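# Lay the towel flat on the table, away from basket

## Task

Get the towel lying flat as a single layer, entirely on the table top and, viewed from directly overhead, not overlapping the basket anywhere; the basket must end upright with all of its base resting on the table; finally release everything and pull both hands away.

## Robot and tools

Robot: two arms. left_arm has a left hand and sits on the +y side. right_arm has a right hand and sits on the -y side. Arm names do not match image sides. Base positions in the scene frame: left_arm (+0.018, +0.324, +0.030) m, right_arm (+0.003, -0.270, +0.044) m. Both are turned only slightly about z. A post stands behind the arms.

Frames. Scene frame: origin at table-top height midway between the arms, +z up, +x out over the table. Reported hand poses (end_effector_position in metres, end_effector_quat_wxyz, Hand target) use each arm's own base frame. Movement offsets use the hand point's own axes, taken at the current Hand target. Hand point axes: +z runs along the straight fingers toward the tips. +y points out of the palm face, which is 0.063 m behind the point at y = -0.063. +x runs across the palm: away from the thumb on the right hand, toward the thumb on the left hand. Fingertips reach about 0.12 m past the hand point along +z. A rigid mast near the wrist on the palm side can strike objects.

Row layout. Every row holds 48 numbers, each in [-1, 1], and both arms are always included. Order: left_arm dx, dy, dz, rx, ry, rz, then 16 left hand motor numbers, left current_limit, left speed, then the same 24 for right_arm. Pose numbers are offsets from the Hand target, never absolute poses. Scale: 1.0 means 0.6 m of travel or 180 degrees of turn. rx, ry, rz together form one rotation vector. Setting all six pose numbers to 0 requests nothing new.

Hand motor order: index_abd, index_mcp, index_pip, index_dip, middle_abd, middle_mcp, middle_pip, middle_dip, ring_abd, ring_mcp, ring_pip, ring_dip, thumb_cmc, thumb_axl, thumb_mcp, thumb_ipl. Each value is an absolute goal angle, scaled linearly between that hinge's two stops. Moving toward -1 bends or curls it. Straight values: abd 0.00, mcp 0.75, pip 0.58, dip 0.70, thumb_cmc 0.71, thumb_axl 0.68, thumb_mcp 0.23, thumb_ipl 0.17. current_limit maps -1..+1 to 0..550 mA. speed sets goal slew at (speed+1)/2 of 8.5 rad/s. The starting values are +0.4 and -0.6. A 0 in a hand column is a real goal, not a 'no change'. To leave a hand as it is, copy back its hand_goal, hand_current_limit and hand_speed.

execute_actions(actions, cameras). actions is a list of actions. Each action is a list of up to 15 rows, one row per 1/30 s step. If an action has fewer rows, its last row is held until 15 steps are done. Every row in an action is an offset from the Hand target at the start of that action, not from the previous row. Repeating the same offset in a new action therefore moves the hand further again. Images come back only when actions is empty or when cameras names them. A call whose pose numbers are all 0 asks the arm again for its Hand target; use this when the hand has stopped short.

move(target, speed, blend, blocking, cameras). target is one 48-number row or a list of up to 15 rows. Every row is an offset from the Hand targets held when the move begins. The hand point travels in a straight line. speed is in m/s, from 0.002 to 4.3, default 0.25; turn rate is capped at twice that value in rad/s. blend, in metres, rounds the corners at intermediate targets; 0 means stop at each one. The whole move is capped at 10 s. Moves do not steer around obstacles or the other arm. The result adds a 'move:' line: done, off_target, moving, held or fault, plus limits=paced (pose clipped) or limits=held (steps withheld). blocking=false returns after about 0.5 s while the move keeps running.

wait(seconds: 0 to 3600) lets the scene run without new commands. stop() brakes a running move. zoom_image(camera, region [x0,y0,x1,y1], at most 504x504 px) enlarges part of the latest image. finished_scene() ends the scene for good. Cameras, all 896x504: cam_head_left, cam_head_right, cam_high, cam_left_wrist, cam_right_wrist.

Reading results. Each call returns the state of both arms: joint positions, velocities (shown as 'within noise' when still), torques, hand pose and Hand target. For hands it gives hand_goal, hand_measured, hand_current_ma (positive means pushing toward -1) and hand_state per motor. hand_state is one of: moving; goal (at rest near its goal); blocked (stopped short and still pressing); overload (shut off). A motor drawing 495 mA or more for 5 s in total shuts down for 10 s. A MOTOR HOT line means heating; at 100 °C the arm goes limp for 30 to 60 s. After a HAND FAULT line, the remaining calls in that reply are skipped.

Behaviour to expect. The hand often rests a few centimetres away from the commanded pose. The right elbow sags under load, so aim higher. Each control step may turn orientation by at most 40 degrees toward the target. A blocked arm keeps pushing until it is commanded back past its hand point. Joint limits in rad: waist ±2.880, shoulder 0 to 3.142, elbow 0 to 3.019, wrist pitch -1.693 to 1.571, wrist yaw ±1.571, wrist roll ±2.094.

Avoid the following. Letting the towel or basket leave the table fails the task. Do not release objects while they are moving. Avoid fast impacts, hard presses on the table, and any contact between the two arms or hands, including one hand closing on the other. Avoid long high-current grips. Before finishing, open the hands and lift them clear.

Each tool is called after "Request:" as name(argument=value, ...), one argument or row to a line, values as JSON.

## Session

Request:
execute_actions(
  actions=[],
)

Scene clock: 0.00 s.
left_arm: end_effector_position=(+0.1018, -0.3790, +0.2320) hand_goal=(+0.000, +0.754, +0.576, +0.696, +0.000, +0.754, +0.576, +0.696, +0.000, +0.754, +0.576, +0.696, +0.714, +0.678, +0.226, +0.168) hand_measured=(+0.0007, +0.7535, +0.5770, +0.6958, +0.0007, +0.7535, +0.5770, +0.6958, -0.0008, +0.7535, +0.5770, +0.6958, +0.7142, +0.6767, +0.2252, +0.1681) hand_current_ma=(-10, +5, +7, -12, -4, +8, -3, -4, +7, -5, -12, -2, +11, +8, +7, -11) hand_state=(goal, goal, goal, goal, goal, goal, goal, goal, goal, goal, goal, goal, goal, goal, goal, goal) hand_current_limit=0.40 hand_speed=-0.60 end_effector_quat_wxyz=(+0.190, +0.934, +0.019, -0.304) | right_arm: end_effector_position=(+0.7022, +0.1905, +0.2840) hand_goal=(+0.000, +0.754, +0.576, +0.696, +0.000, +0.754, +0.576, +0.696, +0.000, +0.754, +0.576, +0.696, +0.714, +0.678, +0.226, +0.168) hand_measured=(+0.0007, +0.7535, +0.5770, +0.6958, +0.0007, +0.7535, +0.5770, +0.6958, +0.0007, +0.7535, +0.5770, +0.6958, +0.7142, +0.6767, +0.2252, +0.1681) hand_current_ma=(-9, -6, +9, +0, +4, +5, +4, +0, +5, +0, +0, -4, -3, +6, +0, +1) hand_state=(goal, goal, goal, goal, goal, goal, goal, goal, goal, goal, goal, goal, goal, goal, goal, goal) hand_current_limit=0.40 hand_speed=-0.60 end_effector_quat_wxyz=(+0.500, +0.320, +0.799, -0.096)
Joint positions: left_arm=[-0.949 1.121 0.904 -1.392 0.732 0.594] | right_arm=[0.397 1.707 1.413 -0.475 0.806 -0.769]
Joint velocities: within noise
Joint torques (N m): no reading
Heat: left arm: hottest elbow 31 °C; right arm: hottest shoulder 35 °C.
Hand target: left_arm +0.1049, -0.3834, +0.2412; +0.198, +0.934, +0.016, -0.298 | right_arm +0.7075, +0.1928, +0.2893; +0.504, +0.322, +0.796, -0.092

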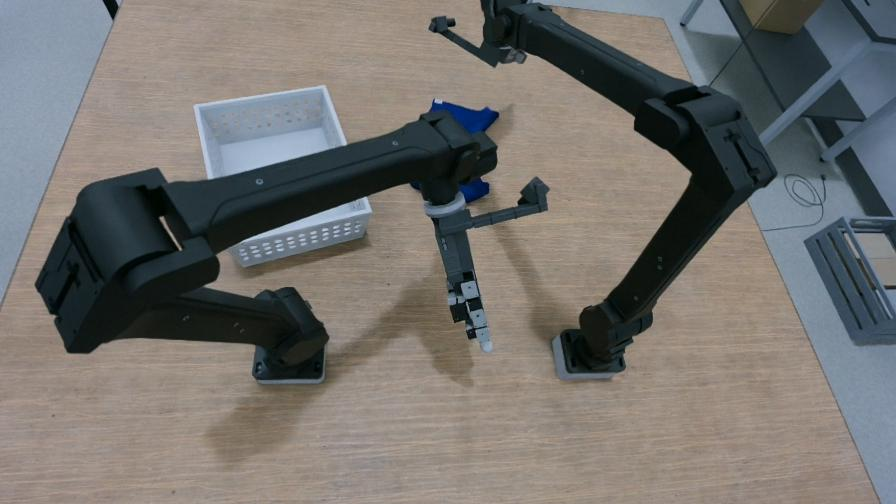

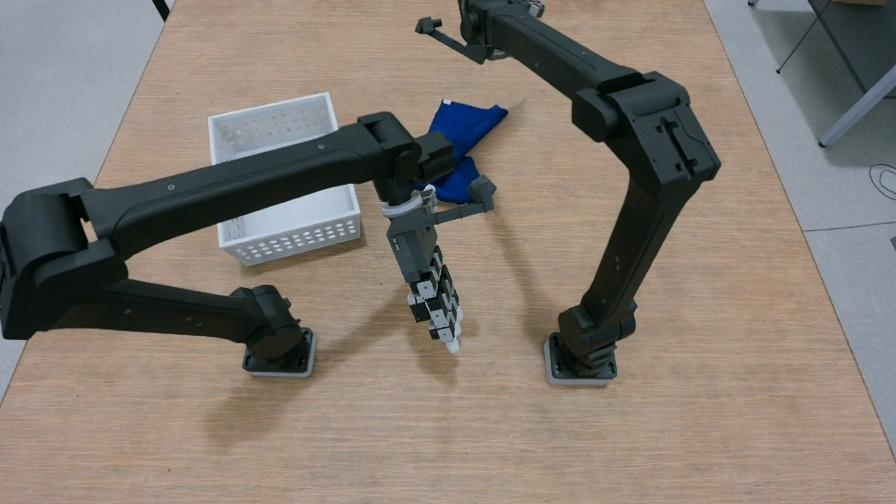

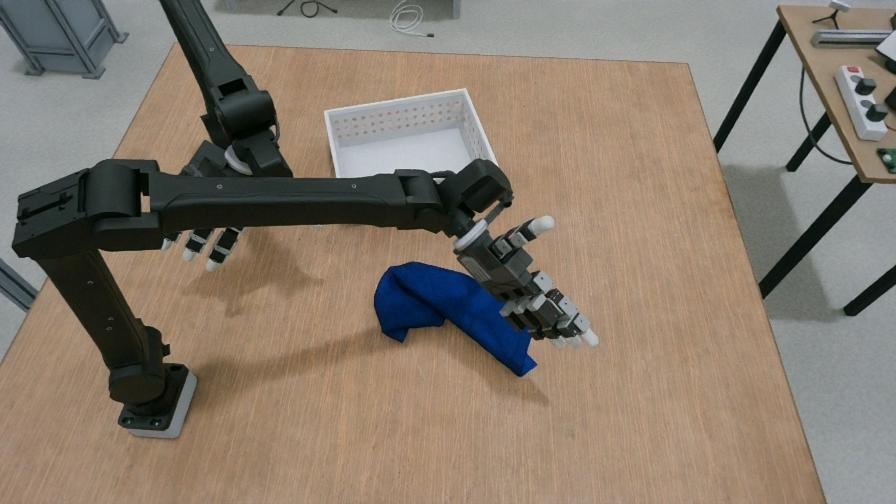

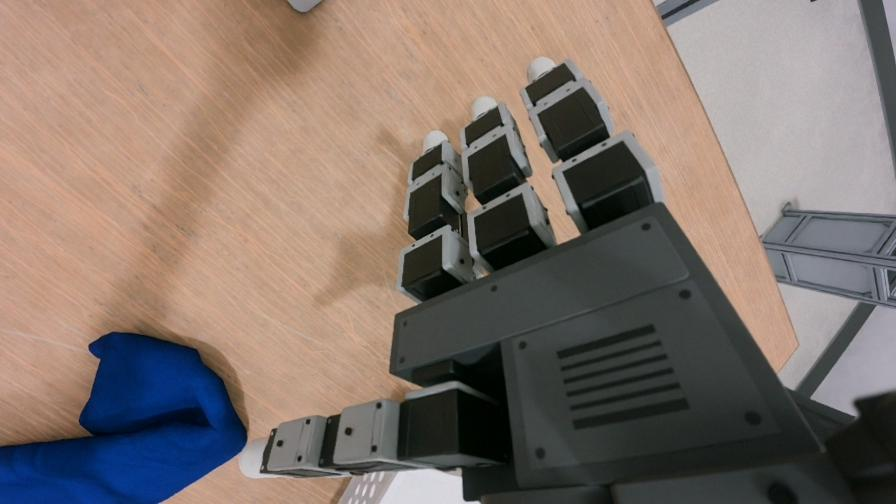

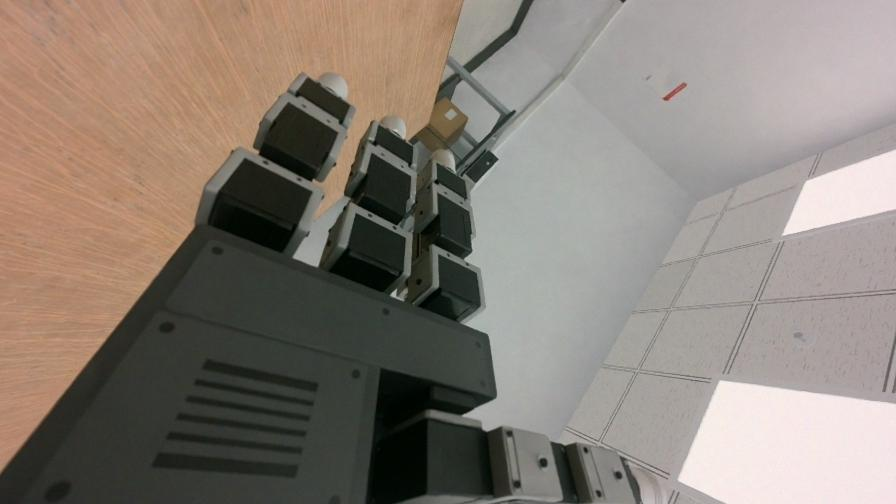

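Request:
move(
  target=[0.06,-0.455,-0.615,0.4475,0.252,0.464, 0,0.754,0.576,0.696,0,0.754,0.576,0.696,0,0.754,0.576,0.696,0.714,0.678,0.226,0.168,0.4,-0.6, -0.0287,-0.506,-0.176,-0.2035,-0.026,-0.656, 0,0.754,0.576,0.696,0,0.754,0.576,0.696,0,0.754,0.576,0.696,0.714,0.678,0.226,0.168,0.4,-0.6],
  cameras=["all"],
)

Scene clock: 19.77 s.
left_arm: end_effector_position=(+0.2938, +0.0020, +0.3834) hand_goal=(+0.000, +0.754, +0.576, +0.696, +0.000, +0.754, +0.576, +0.696, +0.000, +0.754, +0.576, +0.696, +0.714, +0.678, +0.226, +0.168) hand_measured=(-0.0008, +0.7462, +0.5705, +0.6932, +0.0007, +0.7438, +0.5705, +0.6945, +0.0007, +0.7462, +0.5718, +0.6958, +0.7067, +0.6767, +0.2232, +0.1681) hand_current_ma=(-10, +0, +7, -3, -10, +6, -4, -3, +5, +0, -8, +1, +2, +6, +7, -7) hand_state=(goal, goal, goal, goal, goal, goal, goal, goal, goal, goal, goal, goal, goal, goal, goal, goal) hand_current_limit=0.40 hand_speed=-0.60 end_effector_quat_wxyz=(-0.515, +0.798, -0.304, +0.069) | right_arm: end_effector_position=(+0.4392, -0.0078, +0.2902) hand_goal=(+0.000, +0.754, +0.576, +0.696, +0.000, +0.754, +0.576, +0.696, +0.000, +0.754, +0.576, +0.696, +0.714, +0.678, +0.226, +0.168) hand_measured=(+0.0065, +0.7366, +0.5757, +0.6907, +0.0036, +0.7390, +0.5770, +0.6958, +0.0051, +0.7402, +0.5770, +0.6958, +0.7041, +0.6777, +0.2242, +0.1672) hand_current_ma=(-9, -10, +10, -4, +6, -5, +10, +5, +4, -20, -6, -1, -7, +4, +4, -6) hand_state=(goal, goal, goal, goal, goal, goal, goal, goal, goal, goal, goal, goal, goal, goal, goal, goal) hand_current_limit=0.40 hand_speed=-0.60 end_effector_quat_wxyz=(+0.047, -0.216, +0.865, -0.450)
Joint positions: left_arm=[-0.386 1.015 1.349 -1.692 -1.082 2.041] | right_arm=[0.18 1.356 1.409 -1.397 0.921 -1.994]
Joint torques (N m): left_arm=[-0.32 -4.13 10.61 0.25 -1.08 0.06] | right_arm=[1.49 -11.63 12.34 -0.16 1.06 -0.04]
Heat: left arm: hottest elbow 34 °C; right arm: hottest shoulder 36 °C.
Hand target: left_arm +0.2975, +0.0047, +0.3971; -0.354, +0.716, -0.562, +0.215 | right_arm +0.4503, -0.0004, +0.3002; +0.191, -0.500, +0.767, -0.354
Off the commanded pose: left_arm 0.015 m, 57 deg; orientation clipped | right_arm 0.017 m, 66 deg; orientation clipped.
joint sent to its limit (left arm) — joint 4 (wrist pitch), lower limit; joint 6 (wrist roll), upper limit. The joint targets are off in orientation, not in position.
joint sent to its limit (right arm) — joint 6 (wrist roll), lower limit. The joint targets are off in orientation, not in position.
move: off_target (left_arm, right_arm); limits=paced

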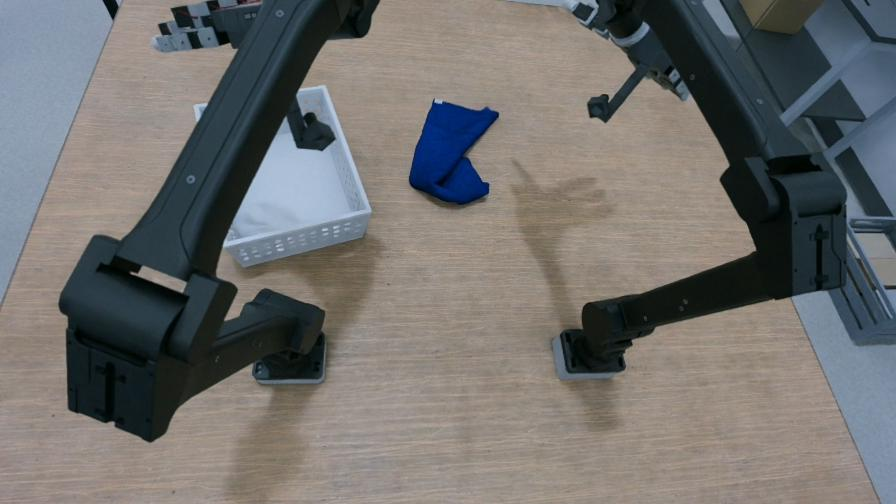

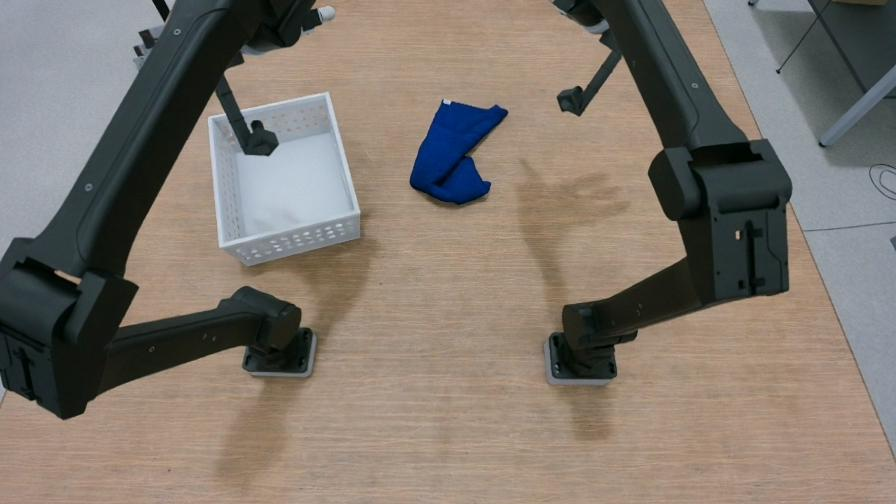

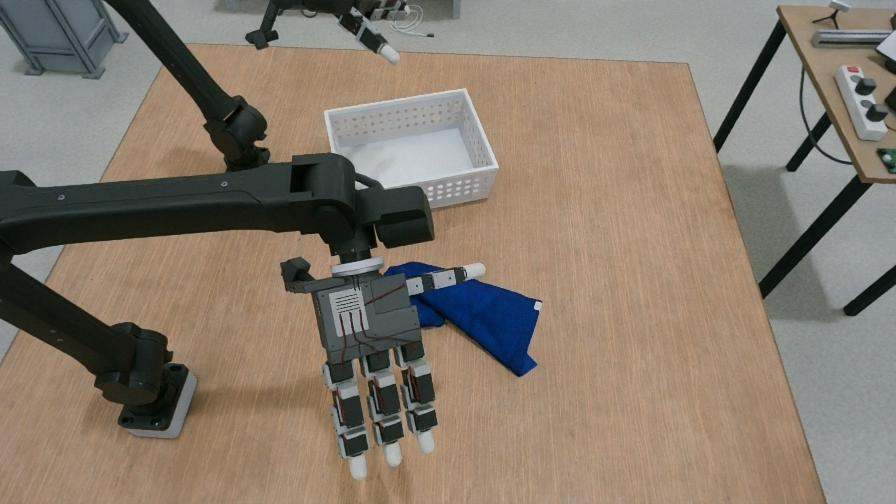

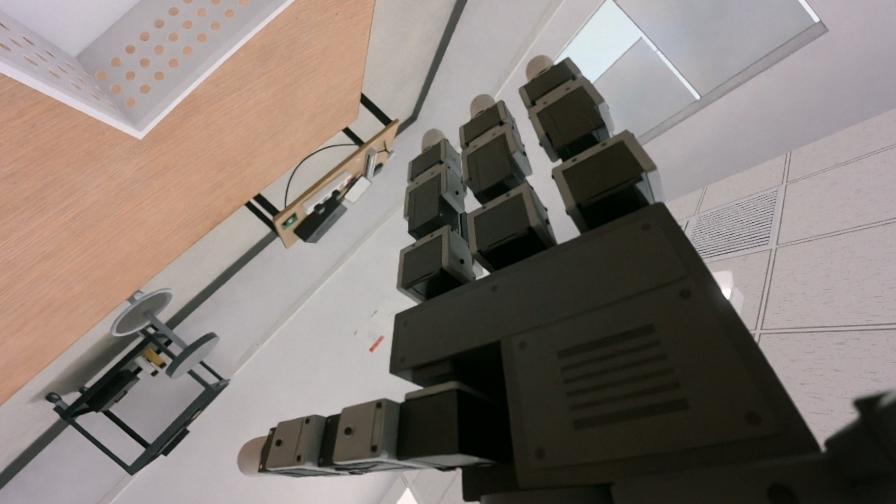

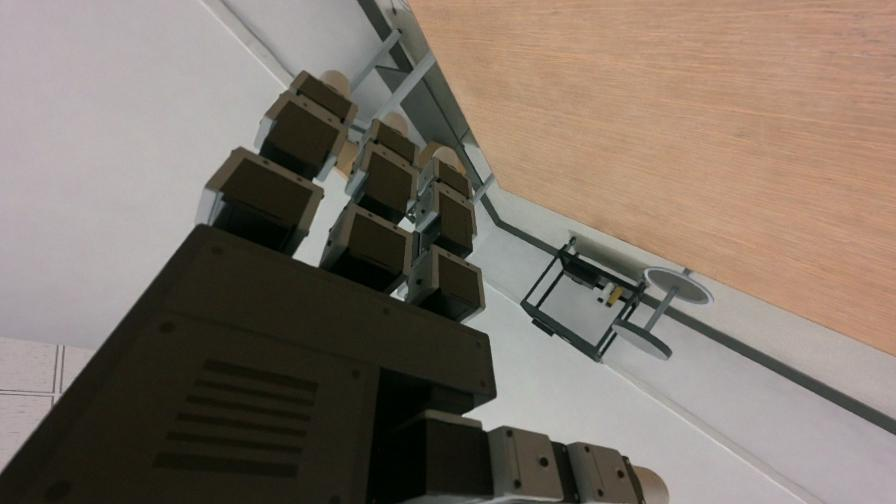

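Request:
zoom_image(
  camera="cam_head_left",
  region=[380, 70, 540, 230],
)

Request:
zoom_image(
  camera="cam_head_right",
  region=[380, 70, 540, 230],
)

Request:
zoom_image(
  camera="cam_high",
  region=[340, 220, 580, 400],
)

Scaled by 3.150 from the camera's image (finer frame: 1280x720).

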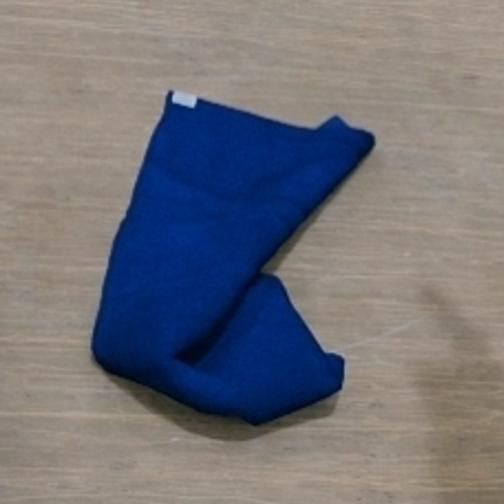

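Scaled by 3.150 from the camera's image (finer frame: 1280x720).

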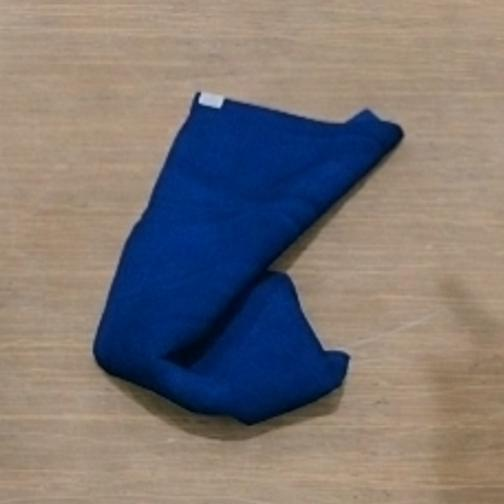

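Scaled by 2.100 from the camera's image (finer frame: 1280x720).

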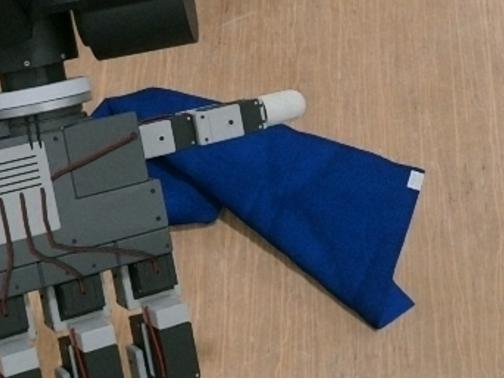

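Request:
move(
  target=[0,0,0,0.0122,0.4432,0.3879, 0,0.754,0.576,0.696,0,0.754,0.576,0.696,0,0.754,0.576,0.696,0.714,0.678,0.226,0.168,0.4,-0.6, 0,0,0,0.0113,-0.4705,-0.4345, 0,0.754,0.576,0.696,0,0.754,0.576,0.696,0,0.754,0.576,0.696,0.714,0.678,0.226,0.168,0.4,-0.6],
  cameras=["all"],
)

Scene clock: 40.60 s.
left_arm: end_effector_position=(+0.3009, +0.0040, +0.3947) hand_goal=(+0.000, +0.754, +0.576, +0.696, +0.000, +0.754, +0.576, +0.696, +0.000, +0.754, +0.576, +0.696, +0.714, +0.678, +0.226, +0.168) hand_measured=(-0.0008, +0.7462, +0.5705, +0.6932, +0.0007, +0.7438, +0.5718, +0.6907, +0.0007, +0.7462, +0.5718, +0.6958, +0.7067, +0.6777, +0.2232, +0.1681) hand_current_ma=(-8, +9, +11, -2, -9, +0, -8, -3, +7, -5, -14, -3, +0, +12, +14, -7) hand_state=(goal, goal, goal, goal, goal, goal, goal, goal, goal, goal, goal, goal, goal, goal, goal, goal) hand_current_limit=0.40 hand_speed=-0.60 end_effector_quat_wxyz=(+0.697, -0.627, +0.342, -0.066) | right_arm: end_effector_position=(+0.4499, -0.0054, +0.3131) hand_goal=(+0.000, +0.754, +0.576, +0.696, +0.000, +0.754, +0.576, +0.696, +0.000, +0.754, +0.576, +0.696, +0.714, +0.678, +0.226, +0.168) hand_measured=(+0.0065, +0.7366, +0.5770, +0.6907, +0.0036, +0.7390, +0.5770, +0.6958, +0.0051, +0.7402, +0.5757, +0.6958, +0.7029, +0.6777, +0.2242, +0.1681) hand_current_ma=(-6, -18, +7, -1, +9, -3, +6, +4, +10, -10, -9, -8, -12, +10, +5, +1) hand_state=(goal, goal, goal, goal, goal, goal, goal, goal, goal, goal, goal, goal, goal, goal, goal, goal) hand_current_limit=0.40 hand_speed=-0.60 end_effector_quat_wxyz=(+0.092, +0.349, -0.614, +0.702)
Joint positions: left_arm=[-0.593 1.015 1.201 -1.692 -1.551 2.041] | right_arm=[0.386 1.558 1.443 -1.679 1.573 -1.995]
Joint torques (N m): left_arm=[-2.14 -4.89 7.57 0.02 -1.33 0.08] | right_arm=[1.38 -14.45 7.35 -0.79 1.37 -0.06]
Heat: left arm: hottest elbow 36 °C; right arm: hottest shoulder 36 °C.
Hand target: left_arm +0.2975, +0.0046, +0.3972; +0.569, -0.511, +0.615, -0.193 | right_arm +0.4503, -0.0004, +0.3004; -0.059, +0.622, -0.514, +0.588
Off the commanded pose: left_arm 0.004 m, 140 deg; orientation clipped | right_arm 0.014 m, 147 deg; orientation clipped.
joint sent to its limit (left arm) — joint 4 (wrist pitch), lower limit; joint 5 (wrist yaw), lower limit; joint 6 (wrist roll), upper limit. The joint targets are off in orientation, not in position.
joint sent to its limit (right arm) — joint 4 (wrist pitch), lower limit; joint 5 (wrist yaw), upper limit; joint 6 (wrist roll), lower limit. The joint targets are off in orientation, not in position.
move: off_target (left_arm, right_arm); limits=paced

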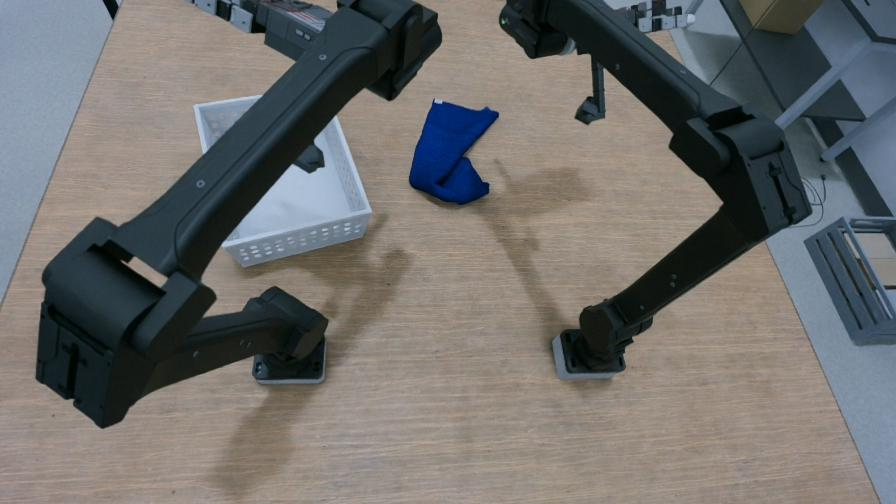

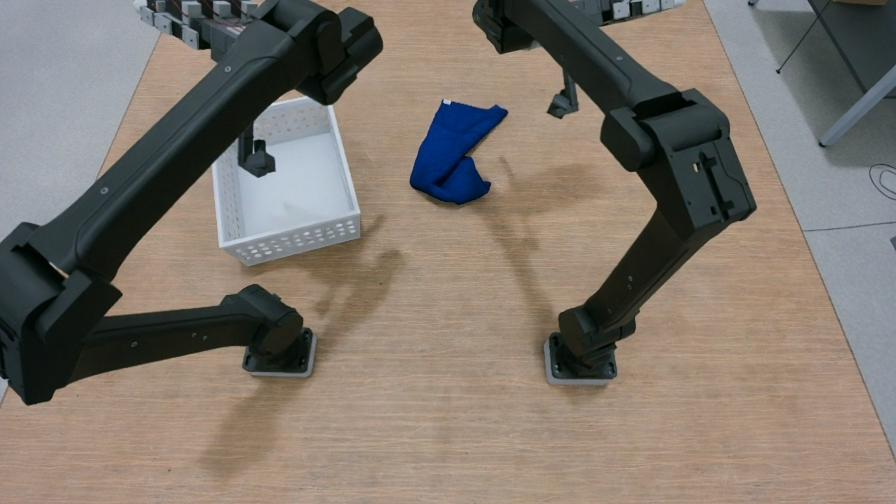

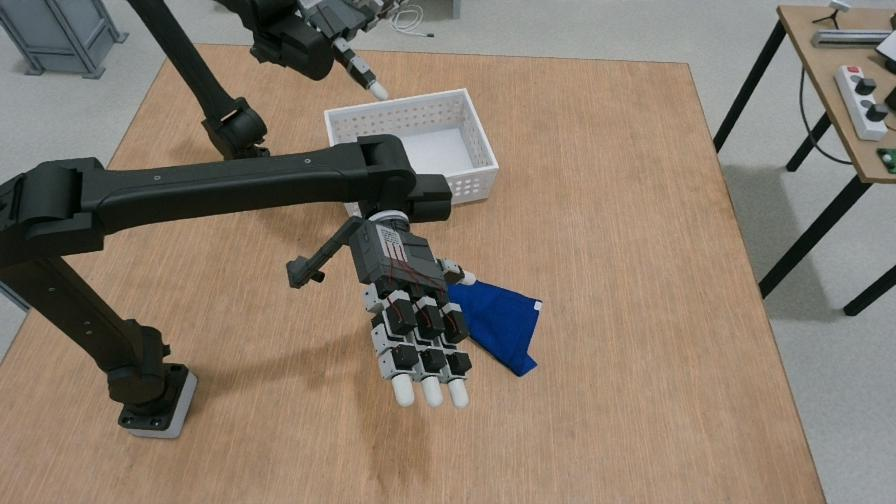

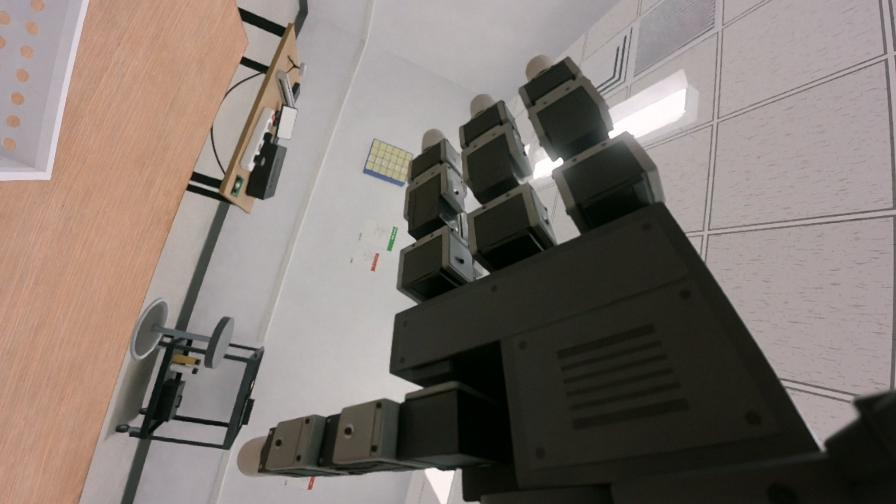

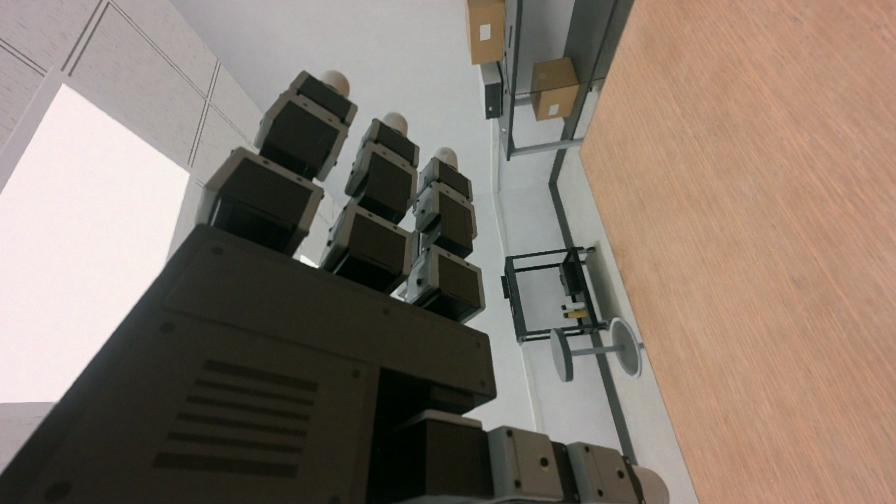

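Request:
execute_actions(
  actions=[
    [[0,0,0,-0.0169,-0.2088,-0.074, 0,0.754,0.576,0.696,0,0.754,0.576,0.696,0,0.754,0.576,0.696,0.714,0.678,0.226,0.168,0.4,-0.6, 0,0,0,-0.0508,0.2048,0.0696, 0,0.754,0.576,0.696,0,0.754,0.576,0.696,0,0.754,0.576,0.696,0.714,0.678,0.226,0.168,0.4,-0.6]],
  ],
)

Request:
move(
  target=[
    [0,0,0,-0.2421,-0.1009,-0.3156, 0,0.754,0.576,0.696,0,0.754,0.576,0.696,0,0.754,0.576,0.696,0.714,0.678,0.226,0.168,0.4,-0.6, 0,0,0,-0.2614,0.0055,0.3628, 0,0.754,0.576,0.696,0,0.754,0.576,0.696,0,0.754,0.576,0.696,0.714,0.678,0.226,0.168,0.4,-0.6],
    [0,0,0,-0.4281,-0.4364,-0.6077, 0,0.754,0.576,0.696,0,0.754,0.576,0.696,0,0.754,0.576,0.696,0.714,0.678,0.226,0.168,0.4,-0.6, 0,0,0,-0.5295,0.3392,0.6059, 0,0.754,0.576,0.696,0,0.754,0.576,0.696,0,0.754,0.576,0.696,0.714,0.678,0.226,0.168,0.4,-0.6],
    [0,0,0,0.3295,0.7099,0.5435, 0,0.754,0.576,0.696,0,0.754,0.576,0.696,0,0.754,0.576,0.696,0.714,0.678,0.226,0.168,0.4,-0.6, 0,0,0,0.4698,-0.6524,-0.5327, 0,0.754,0.576,0.696,0,0.754,0.576,0.696,0,0.754,0.576,0.696,0.714,0.678,0.226,0.168,0.4,-0.6],
    [0,0,0,0.0579,0.7318,0.2588, 0,0.754,0.576,0.696,0,0.754,0.576,0.696,0,0.754,0.576,0.696,0.714,0.678,0.226,0.168,0.4,-0.6, 0,0,0,0.1859,-0.7514,-0.2539, 0,0.754,0.576,0.696,0,0.754,0.576,0.696,0,0.754,0.576,0.696,0.714,0.678,0.226,0.168,0.4,-0.6],
  ],
  speed=0.4,
  cameras=["all"],
  blend=0.05,
)

Scene clock: 48.77 s.
left_arm: end_effector_position=(+0.3009, +0.0040, +0.3947) hand_goal=(+0.000, +0.754, +0.576, +0.696, +0.000, +0.754, +0.576, +0.696, +0.000, +0.754, +0.576, +0.696, +0.714, +0.678, +0.226, +0.168) hand_measured=(+0.0007, +0.7462, +0.5705, +0.6920, -0.0008, +0.7450, +0.5718, +0.6907, +0.0007, +0.7462, +0.5718, +0.6958, +0.7067, +0.6777, +0.2232, +0.1681) hand_current_ma=(-9, +2, +9, -11, -3, +5, -2, -6, -1, -5, -9, -6, +6, +7, +7, -11) hand_state=(goal, goal, goal, goal, goal, goal, goal, goal, goal, goal, goal, goal, goal, goal, goal, goal) hand_current_limit=0.40 hand_speed=-0.60 end_effector_quat_wxyz=(+0.697, -0.627, +0.342, -0.066) | right_arm: end_effector_position=(+0.4483, -0.0059, +0.3089) hand_goal=(+0.000, +0.754, +0.576, +0.696, +0.000, +0.754, +0.576, +0.696, +0.000, +0.754, +0.576, +0.696, +0.714, +0.678, +0.226, +0.168) hand_measured=(+0.0080, +0.7366, +0.5757, +0.6920, +0.0036, +0.7402, +0.5770, +0.6958, +0.0051, +0.7402, +0.5770, +0.6958, +0.7029, +0.6777, +0.2242, +0.1681) hand_current_ma=(+2, -13, +6, +3, +10, +1, +5, -2, -1, -6, +2, -5, -7, +6, -3, -7) hand_state=(goal, goal, goal, goal, goal, goal, goal, goal, goal, goal, goal, goal, goal, goal, goal, goal) hand_current_limit=0.40 hand_speed=-0.60 end_effector_quat_wxyz=(+0.093, +0.350, -0.614, +0.701)
Joint positions: left_arm=[-0.593 1.015 1.201 -1.692 -1.551 2.041] | right_arm=[0.386 1.558 1.432 -1.679 1.572 -1.987]
Joint torques (N m): left_arm=[-0.85 -4.89 7.84 -0.16 -1.21 0.01] | right_arm=[0.97 -16.03 7.36 0.24 1.19 0.12]
Heat: left arm: hottest elbow 36 °C; right arm: hottest shoulder 36 °C.
Hand target: left_arm +0.2975, +0.0046, +0.3972; +0.697, -0.627, +0.342, -0.066 | right_arm +0.4503, -0.0004, +0.3003; +0.092, +0.349, -0.614, +0.702
Off the commanded pose: left_arm 0.004 m, 0 deg | right_arm 0.010 m, 0 deg.
joint sent to its limit (left arm) — joint 4 (wrist pitch), lower limit. The joint targets still meet the commanded pose.
Step readings (end_effector_position of left_arm | right_arm):
0: (+0.3009, +0.0040, +0.3947) | (+0.4499, -0.0054, +0.3131)
1: (+0.3009, +0.0040, +0.3947) | (+0.4499, -0.0054, +0.3131)
2: (+0.3009, +0.0040, +0.3947) | (+0.4497, -0.0055, +0.3127)
4: (+0.3009, +0.0040, +0.3947) | (+0.4491, -0.0057, +0.3116)
8: (+0.3009, +0.0040, +0.3947) | (+0.4481, -0.0060, +0.3091)
15: (+0.3009, +0.0040, +0.3947) | (+0.4482, -0.0060, +0.3089)

Scene clock: 55.63 s.
left_arm: end_effector_position=(+0.2944, +0.0005, +0.3829) hand_goal=(+0.000, +0.754, +0.576, +0.696, +0.000, +0.754, +0.576, +0.696, +0.000, +0.754, +0.576, +0.696, +0.714, +0.678, +0.226, +0.168) hand_measured=(-0.0008, +0.7486, +0.5705, +0.6920, -0.0008, +0.7474, +0.5718, +0.6920, -0.0008, +0.7486, +0.5718, +0.6958, +0.7104, +0.6767, +0.2232, +0.1681) hand_current_ma=(-10, +3, +9, -8, -6, +9, -2, -5, +2, -7, -9, -4, +5, +15, +4, -4) hand_state=(goal, goal, goal, goal, goal, goal, goal, goal, goal, goal, goal, goal, goal, goal, goal, goal) hand_current_limit=0.40 hand_speed=-0.60 end_effector_quat_wxyz=(+0.147, -0.057, +0.931, -0.329) | right_arm: end_effector_position=(+0.4400, +0.0056, +0.2922) hand_goal=(+0.000, +0.754, +0.576, +0.696, +0.000, +0.754, +0.576, +0.696, +0.000, +0.754, +0.576, +0.696, +0.714, +0.678, +0.226, +0.168) hand_measured=(+0.0080, +0.7378, +0.5757, +0.6907, +0.0036, +0.7402, +0.5770, +0.6958, +0.0051, +0.7414, +0.5770, +0.6958, +0.7054, +0.6777, +0.2212, +0.1681) hand_current_ma=(-8, -17, +4, -2, +5, -3, +3, +11, +7, -15, -2, -4, -13, +7, -3, -6) hand_state=(goal, goal, goal, goal, goal, goal, goal, goal, goal, goal, goal, goal, goal, goal, goal, goal) hand_current_limit=0.40 hand_speed=-0.60 end_effector_quat_wxyz=(-0.371, +0.928, -0.008, +0.039)
Joint positions: left_arm=[0.163 1.054 1.452 -1.692 0.693 -1.63] | right_arm=[-0.117 1.523 1.627 -1.679 -0.765 1.47]
Joint torques (N m): left_arm=[0.38 -4.42 10.77 0.34 0.7 -0.11] | right_arm=[-0.56 -14.45 11.71 -0.62 -0.84 0.16]
Heat: left arm: hottest elbow 36 °C; right arm: hottest shoulder 36 °C.
Hand target: left_arm +0.2975, +0.0046, +0.3972; +0.000, +0.000, +0.924, -0.383 | right_arm +0.4503, -0.0004, +0.3002; -0.383, +0.924, +0.000, +0.000
Off the commanded pose: left_arm 0.015 m, 19 deg | right_arm 0.014 m, 5 deg.
joint sent to its limit (left arm) — joint 4 (wrist pitch), lower limit. The joint targets are off in orientation, not in position.
joint sent to its limit (right arm) — joint 4 (wrist pitch), lower limit. The joint targets are off in orientation, not in position.
move: off_target (left_arm, right_arm)

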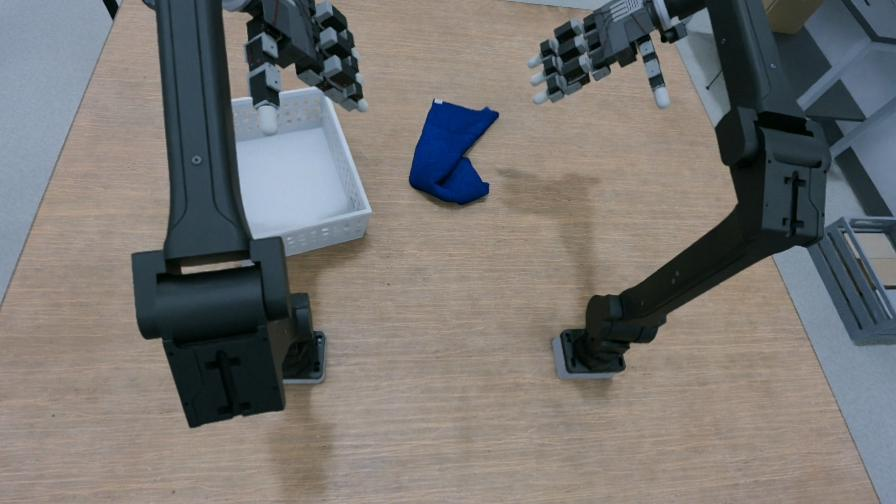

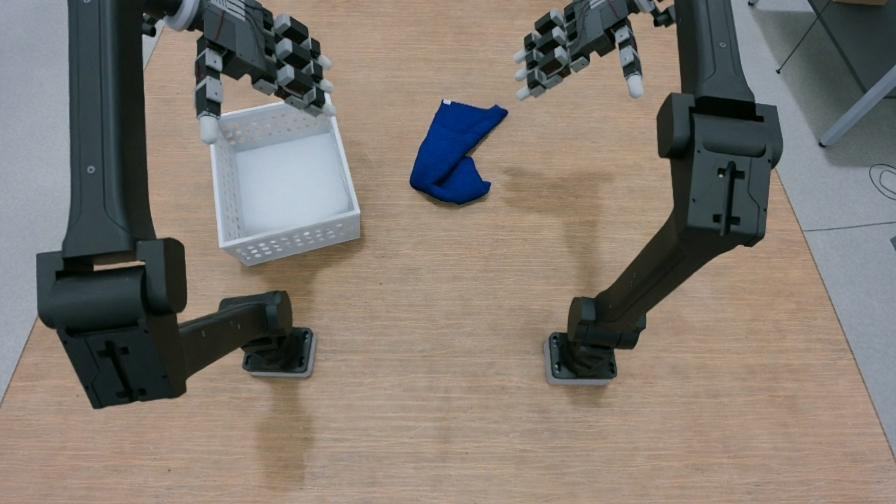

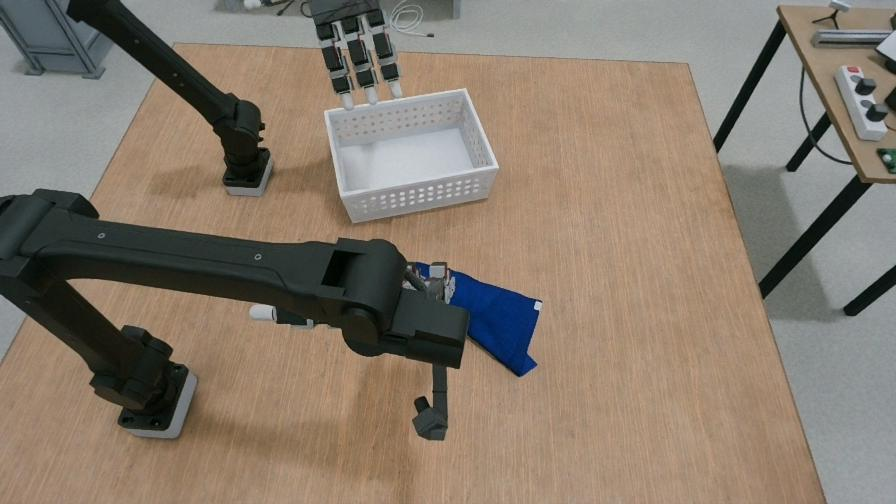

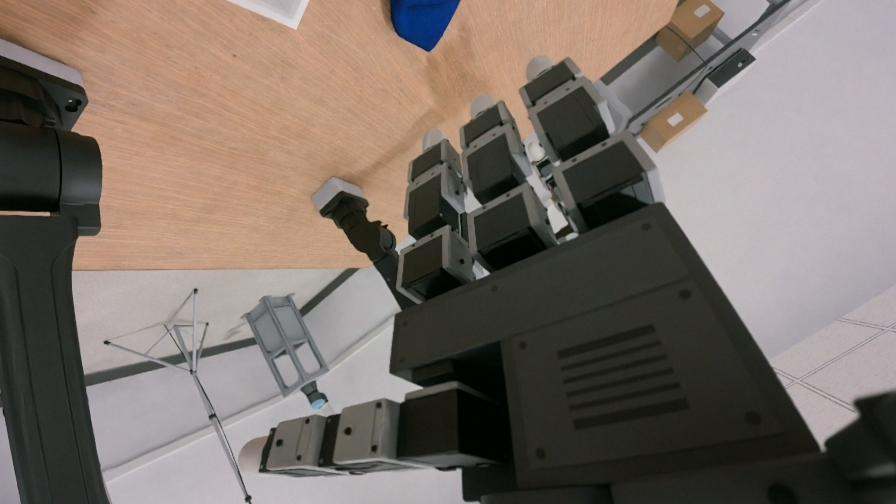

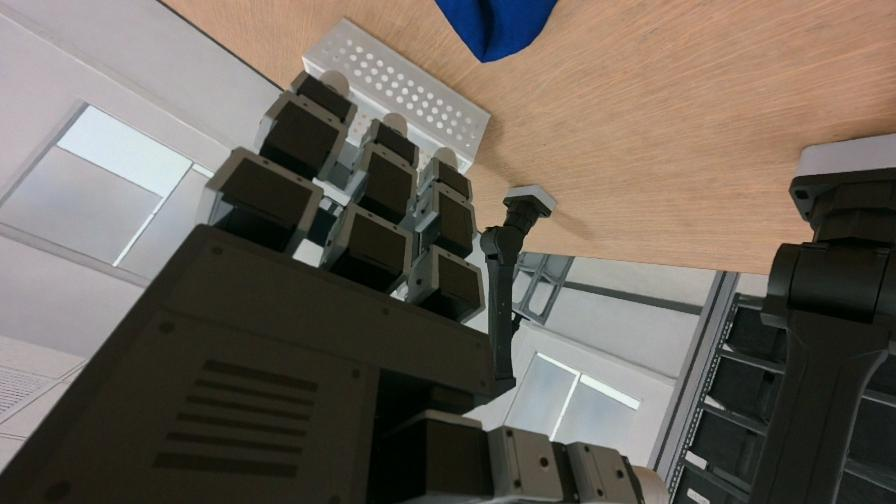

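Request:
move(
  target=[0,0,0,0,0,0, 0,0.836,-0.942,0.406,0,0.479,-1,-0.464,0,0.479,-1,-0.464,-0.571,0.76,-0.225,0.081,0.4,-0.4, -0.333,0.354,-0.354,0,0.196,0.196, 0,0.836,-0.942,0.406,0,0.479,-1,-0.464,0,0.479,-1,-0.464,-0.571,0.76,-0.225,0.081,0.4,-0.4],
  speed=0.3,
  cameras=["all"],
)

Scene clock: 60.77 s.
left_arm: end_effector_position=(+0.2943, +0.0007, +0.3833) hand_goal=(+0.000, +0.836, -0.942, +0.406, +0.000, +0.480, -1.000, -0.464, +0.000, +0.480, -1.000, -0.464, -0.570, +0.760, -0.224, +0.082) hand_measured=(+0.0007, +0.8234, -0.9397, +0.4028, +0.0007, +0.4701, -0.9974, -0.4662, -0.0008, +0.4725, -0.9974, -0.4662, -0.5705, +0.7620, -0.2291, +0.0795) hand_current_ma=(-6, +0, +13, -8, -8, +4, -6, -4, +7, -7, -12, -3, +12, +7, +6, -14) hand_state=(goal, goal, goal, goal, goal, goal, goal, goal, goal, goal, goal, goal, goal, goal, goal, goal) hand_current_limit=0.40 hand_speed=-0.40 end_effector_quat_wxyz=(+0.147, -0.058, +0.931, -0.330) | right_arm: end_effector_position=(+0.2451, -0.2943, +0.2961) hand_goal=(+0.000, +0.836, -0.942, +0.406, +0.000, +0.480, -1.000, -0.464, +0.000, +0.480, -1.000, -0.464, -0.570, +0.760, -0.224, +0.082) hand_measured=(+0.0065, +0.8017, -0.9358, +0.4040, +0.0036, +0.4652, -0.9910, -0.4623, +0.0051, +0.4652, -0.9923, -0.4649, -0.5705, +0.7578, -0.2300, +0.0824) hand_current_ma=(-5, -39, +10, -2, +4, -7, +11, +5, +8, -20, -1, -6, -4, +2, -6, +0) hand_state=(goal, blocked, goal, goal, goal, goal, goal, goal, goal, goal, goal, goal, goal, goal, goal, goal) hand_current_limit=0.40 hand_speed=-0.40 end_effector_quat_wxyz=(-0.314, +0.831, -0.415, +0.196)
Joint positions: left_arm=[0.165 1.054 1.453 -1.692 0.695 -1.632] | right_arm=[-1.023 1.372 1.478 -1.679 -0.759 1.472]
Joint torques (N m): left_arm=[0.03 -4.54 10.78 0.42 0.47 -0.01] | right_arm=[0.26 -11.58 10.78 -0.5 -0.6 -0.08]
Heat: left arm: hottest elbow 36 °C; right arm: hottest shoulder 36 °C.
Hand target: left_arm +0.2975, +0.0047, +0.3972; +0.000, +0.000, +0.924, -0.383 | right_arm +0.2504, -0.3008, +0.3000; -0.347, +0.837, -0.390, +0.161
Off the commanded pose: left_arm 0.015 m, 19 deg | right_arm 0.009 m, 6 deg.
joint sent to its limit (left arm) — joint 4 (wrist pitch), lower limit. The joint targets are off in orientation, not in position.
joint sent to its limit (right arm) — joint 4 (wrist pitch), lower limit. The joint targets are off in orientation, not in position.
move: off_target (right_arm)

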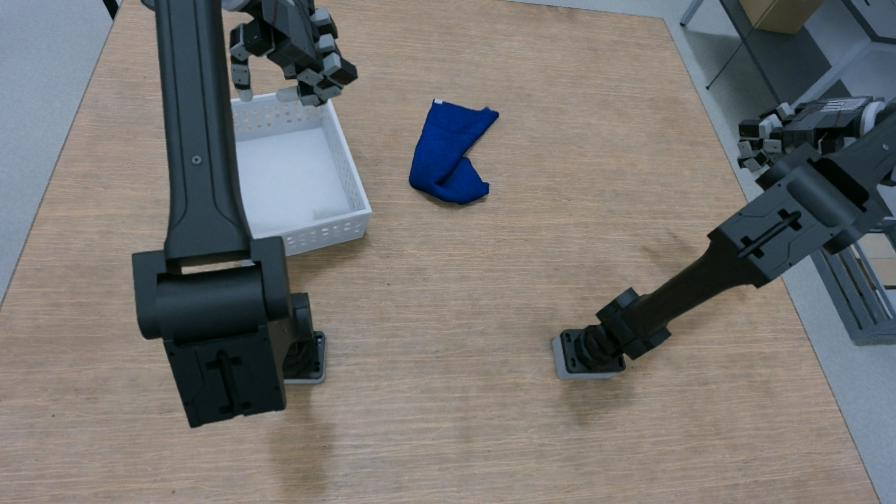

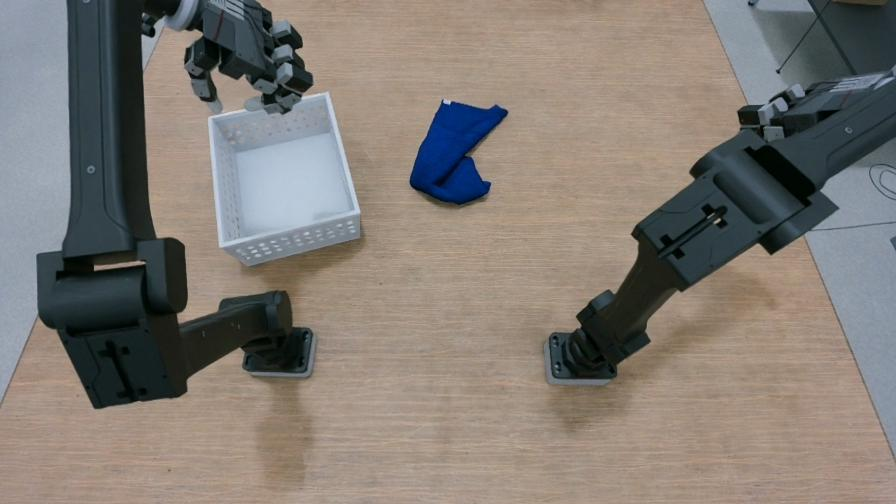

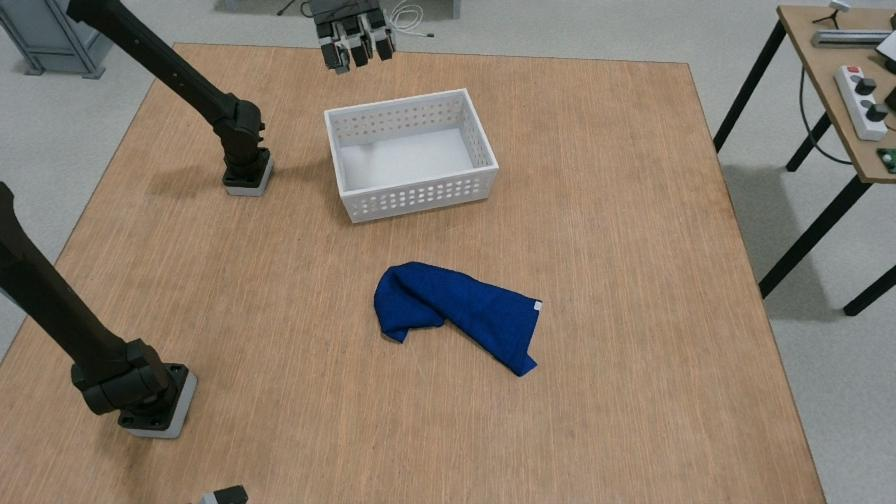

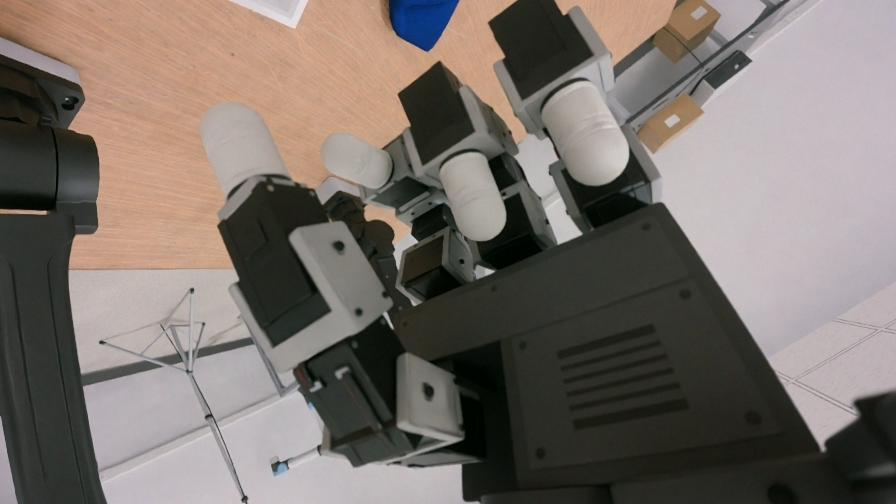

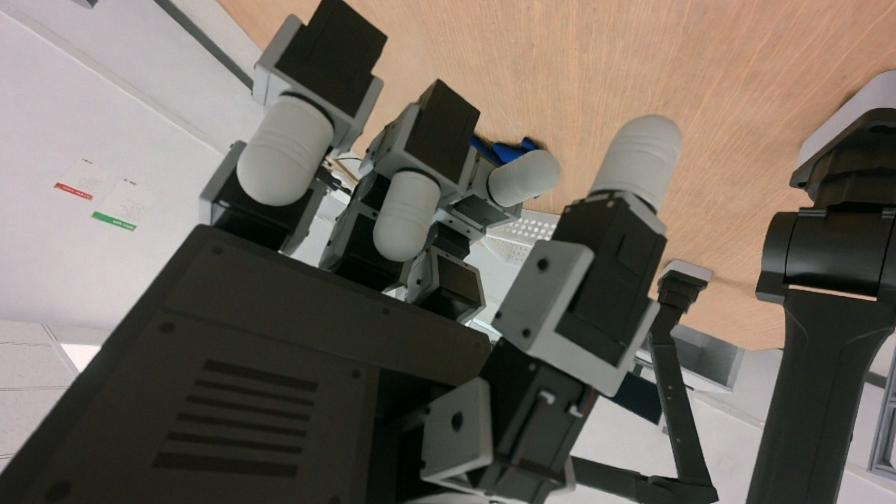

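Request:
zoom_image(
  camera="cam_high",
  region=[350, 240, 570, 400],
)

Request:
zoom_image(
  camera="cam_head_left",
  region=[400, 90, 510, 215],
)

Scaled by 2.291 from the camera's image (finer frame: 1280x720).

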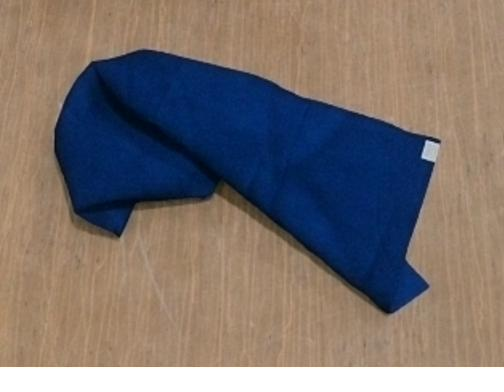

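Scaled by 4.032 from the camera's image (finer frame: 1280x720).

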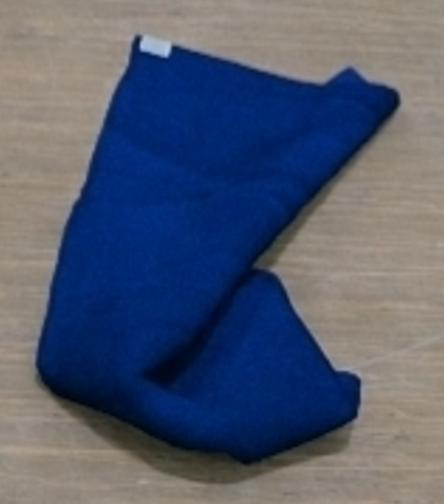

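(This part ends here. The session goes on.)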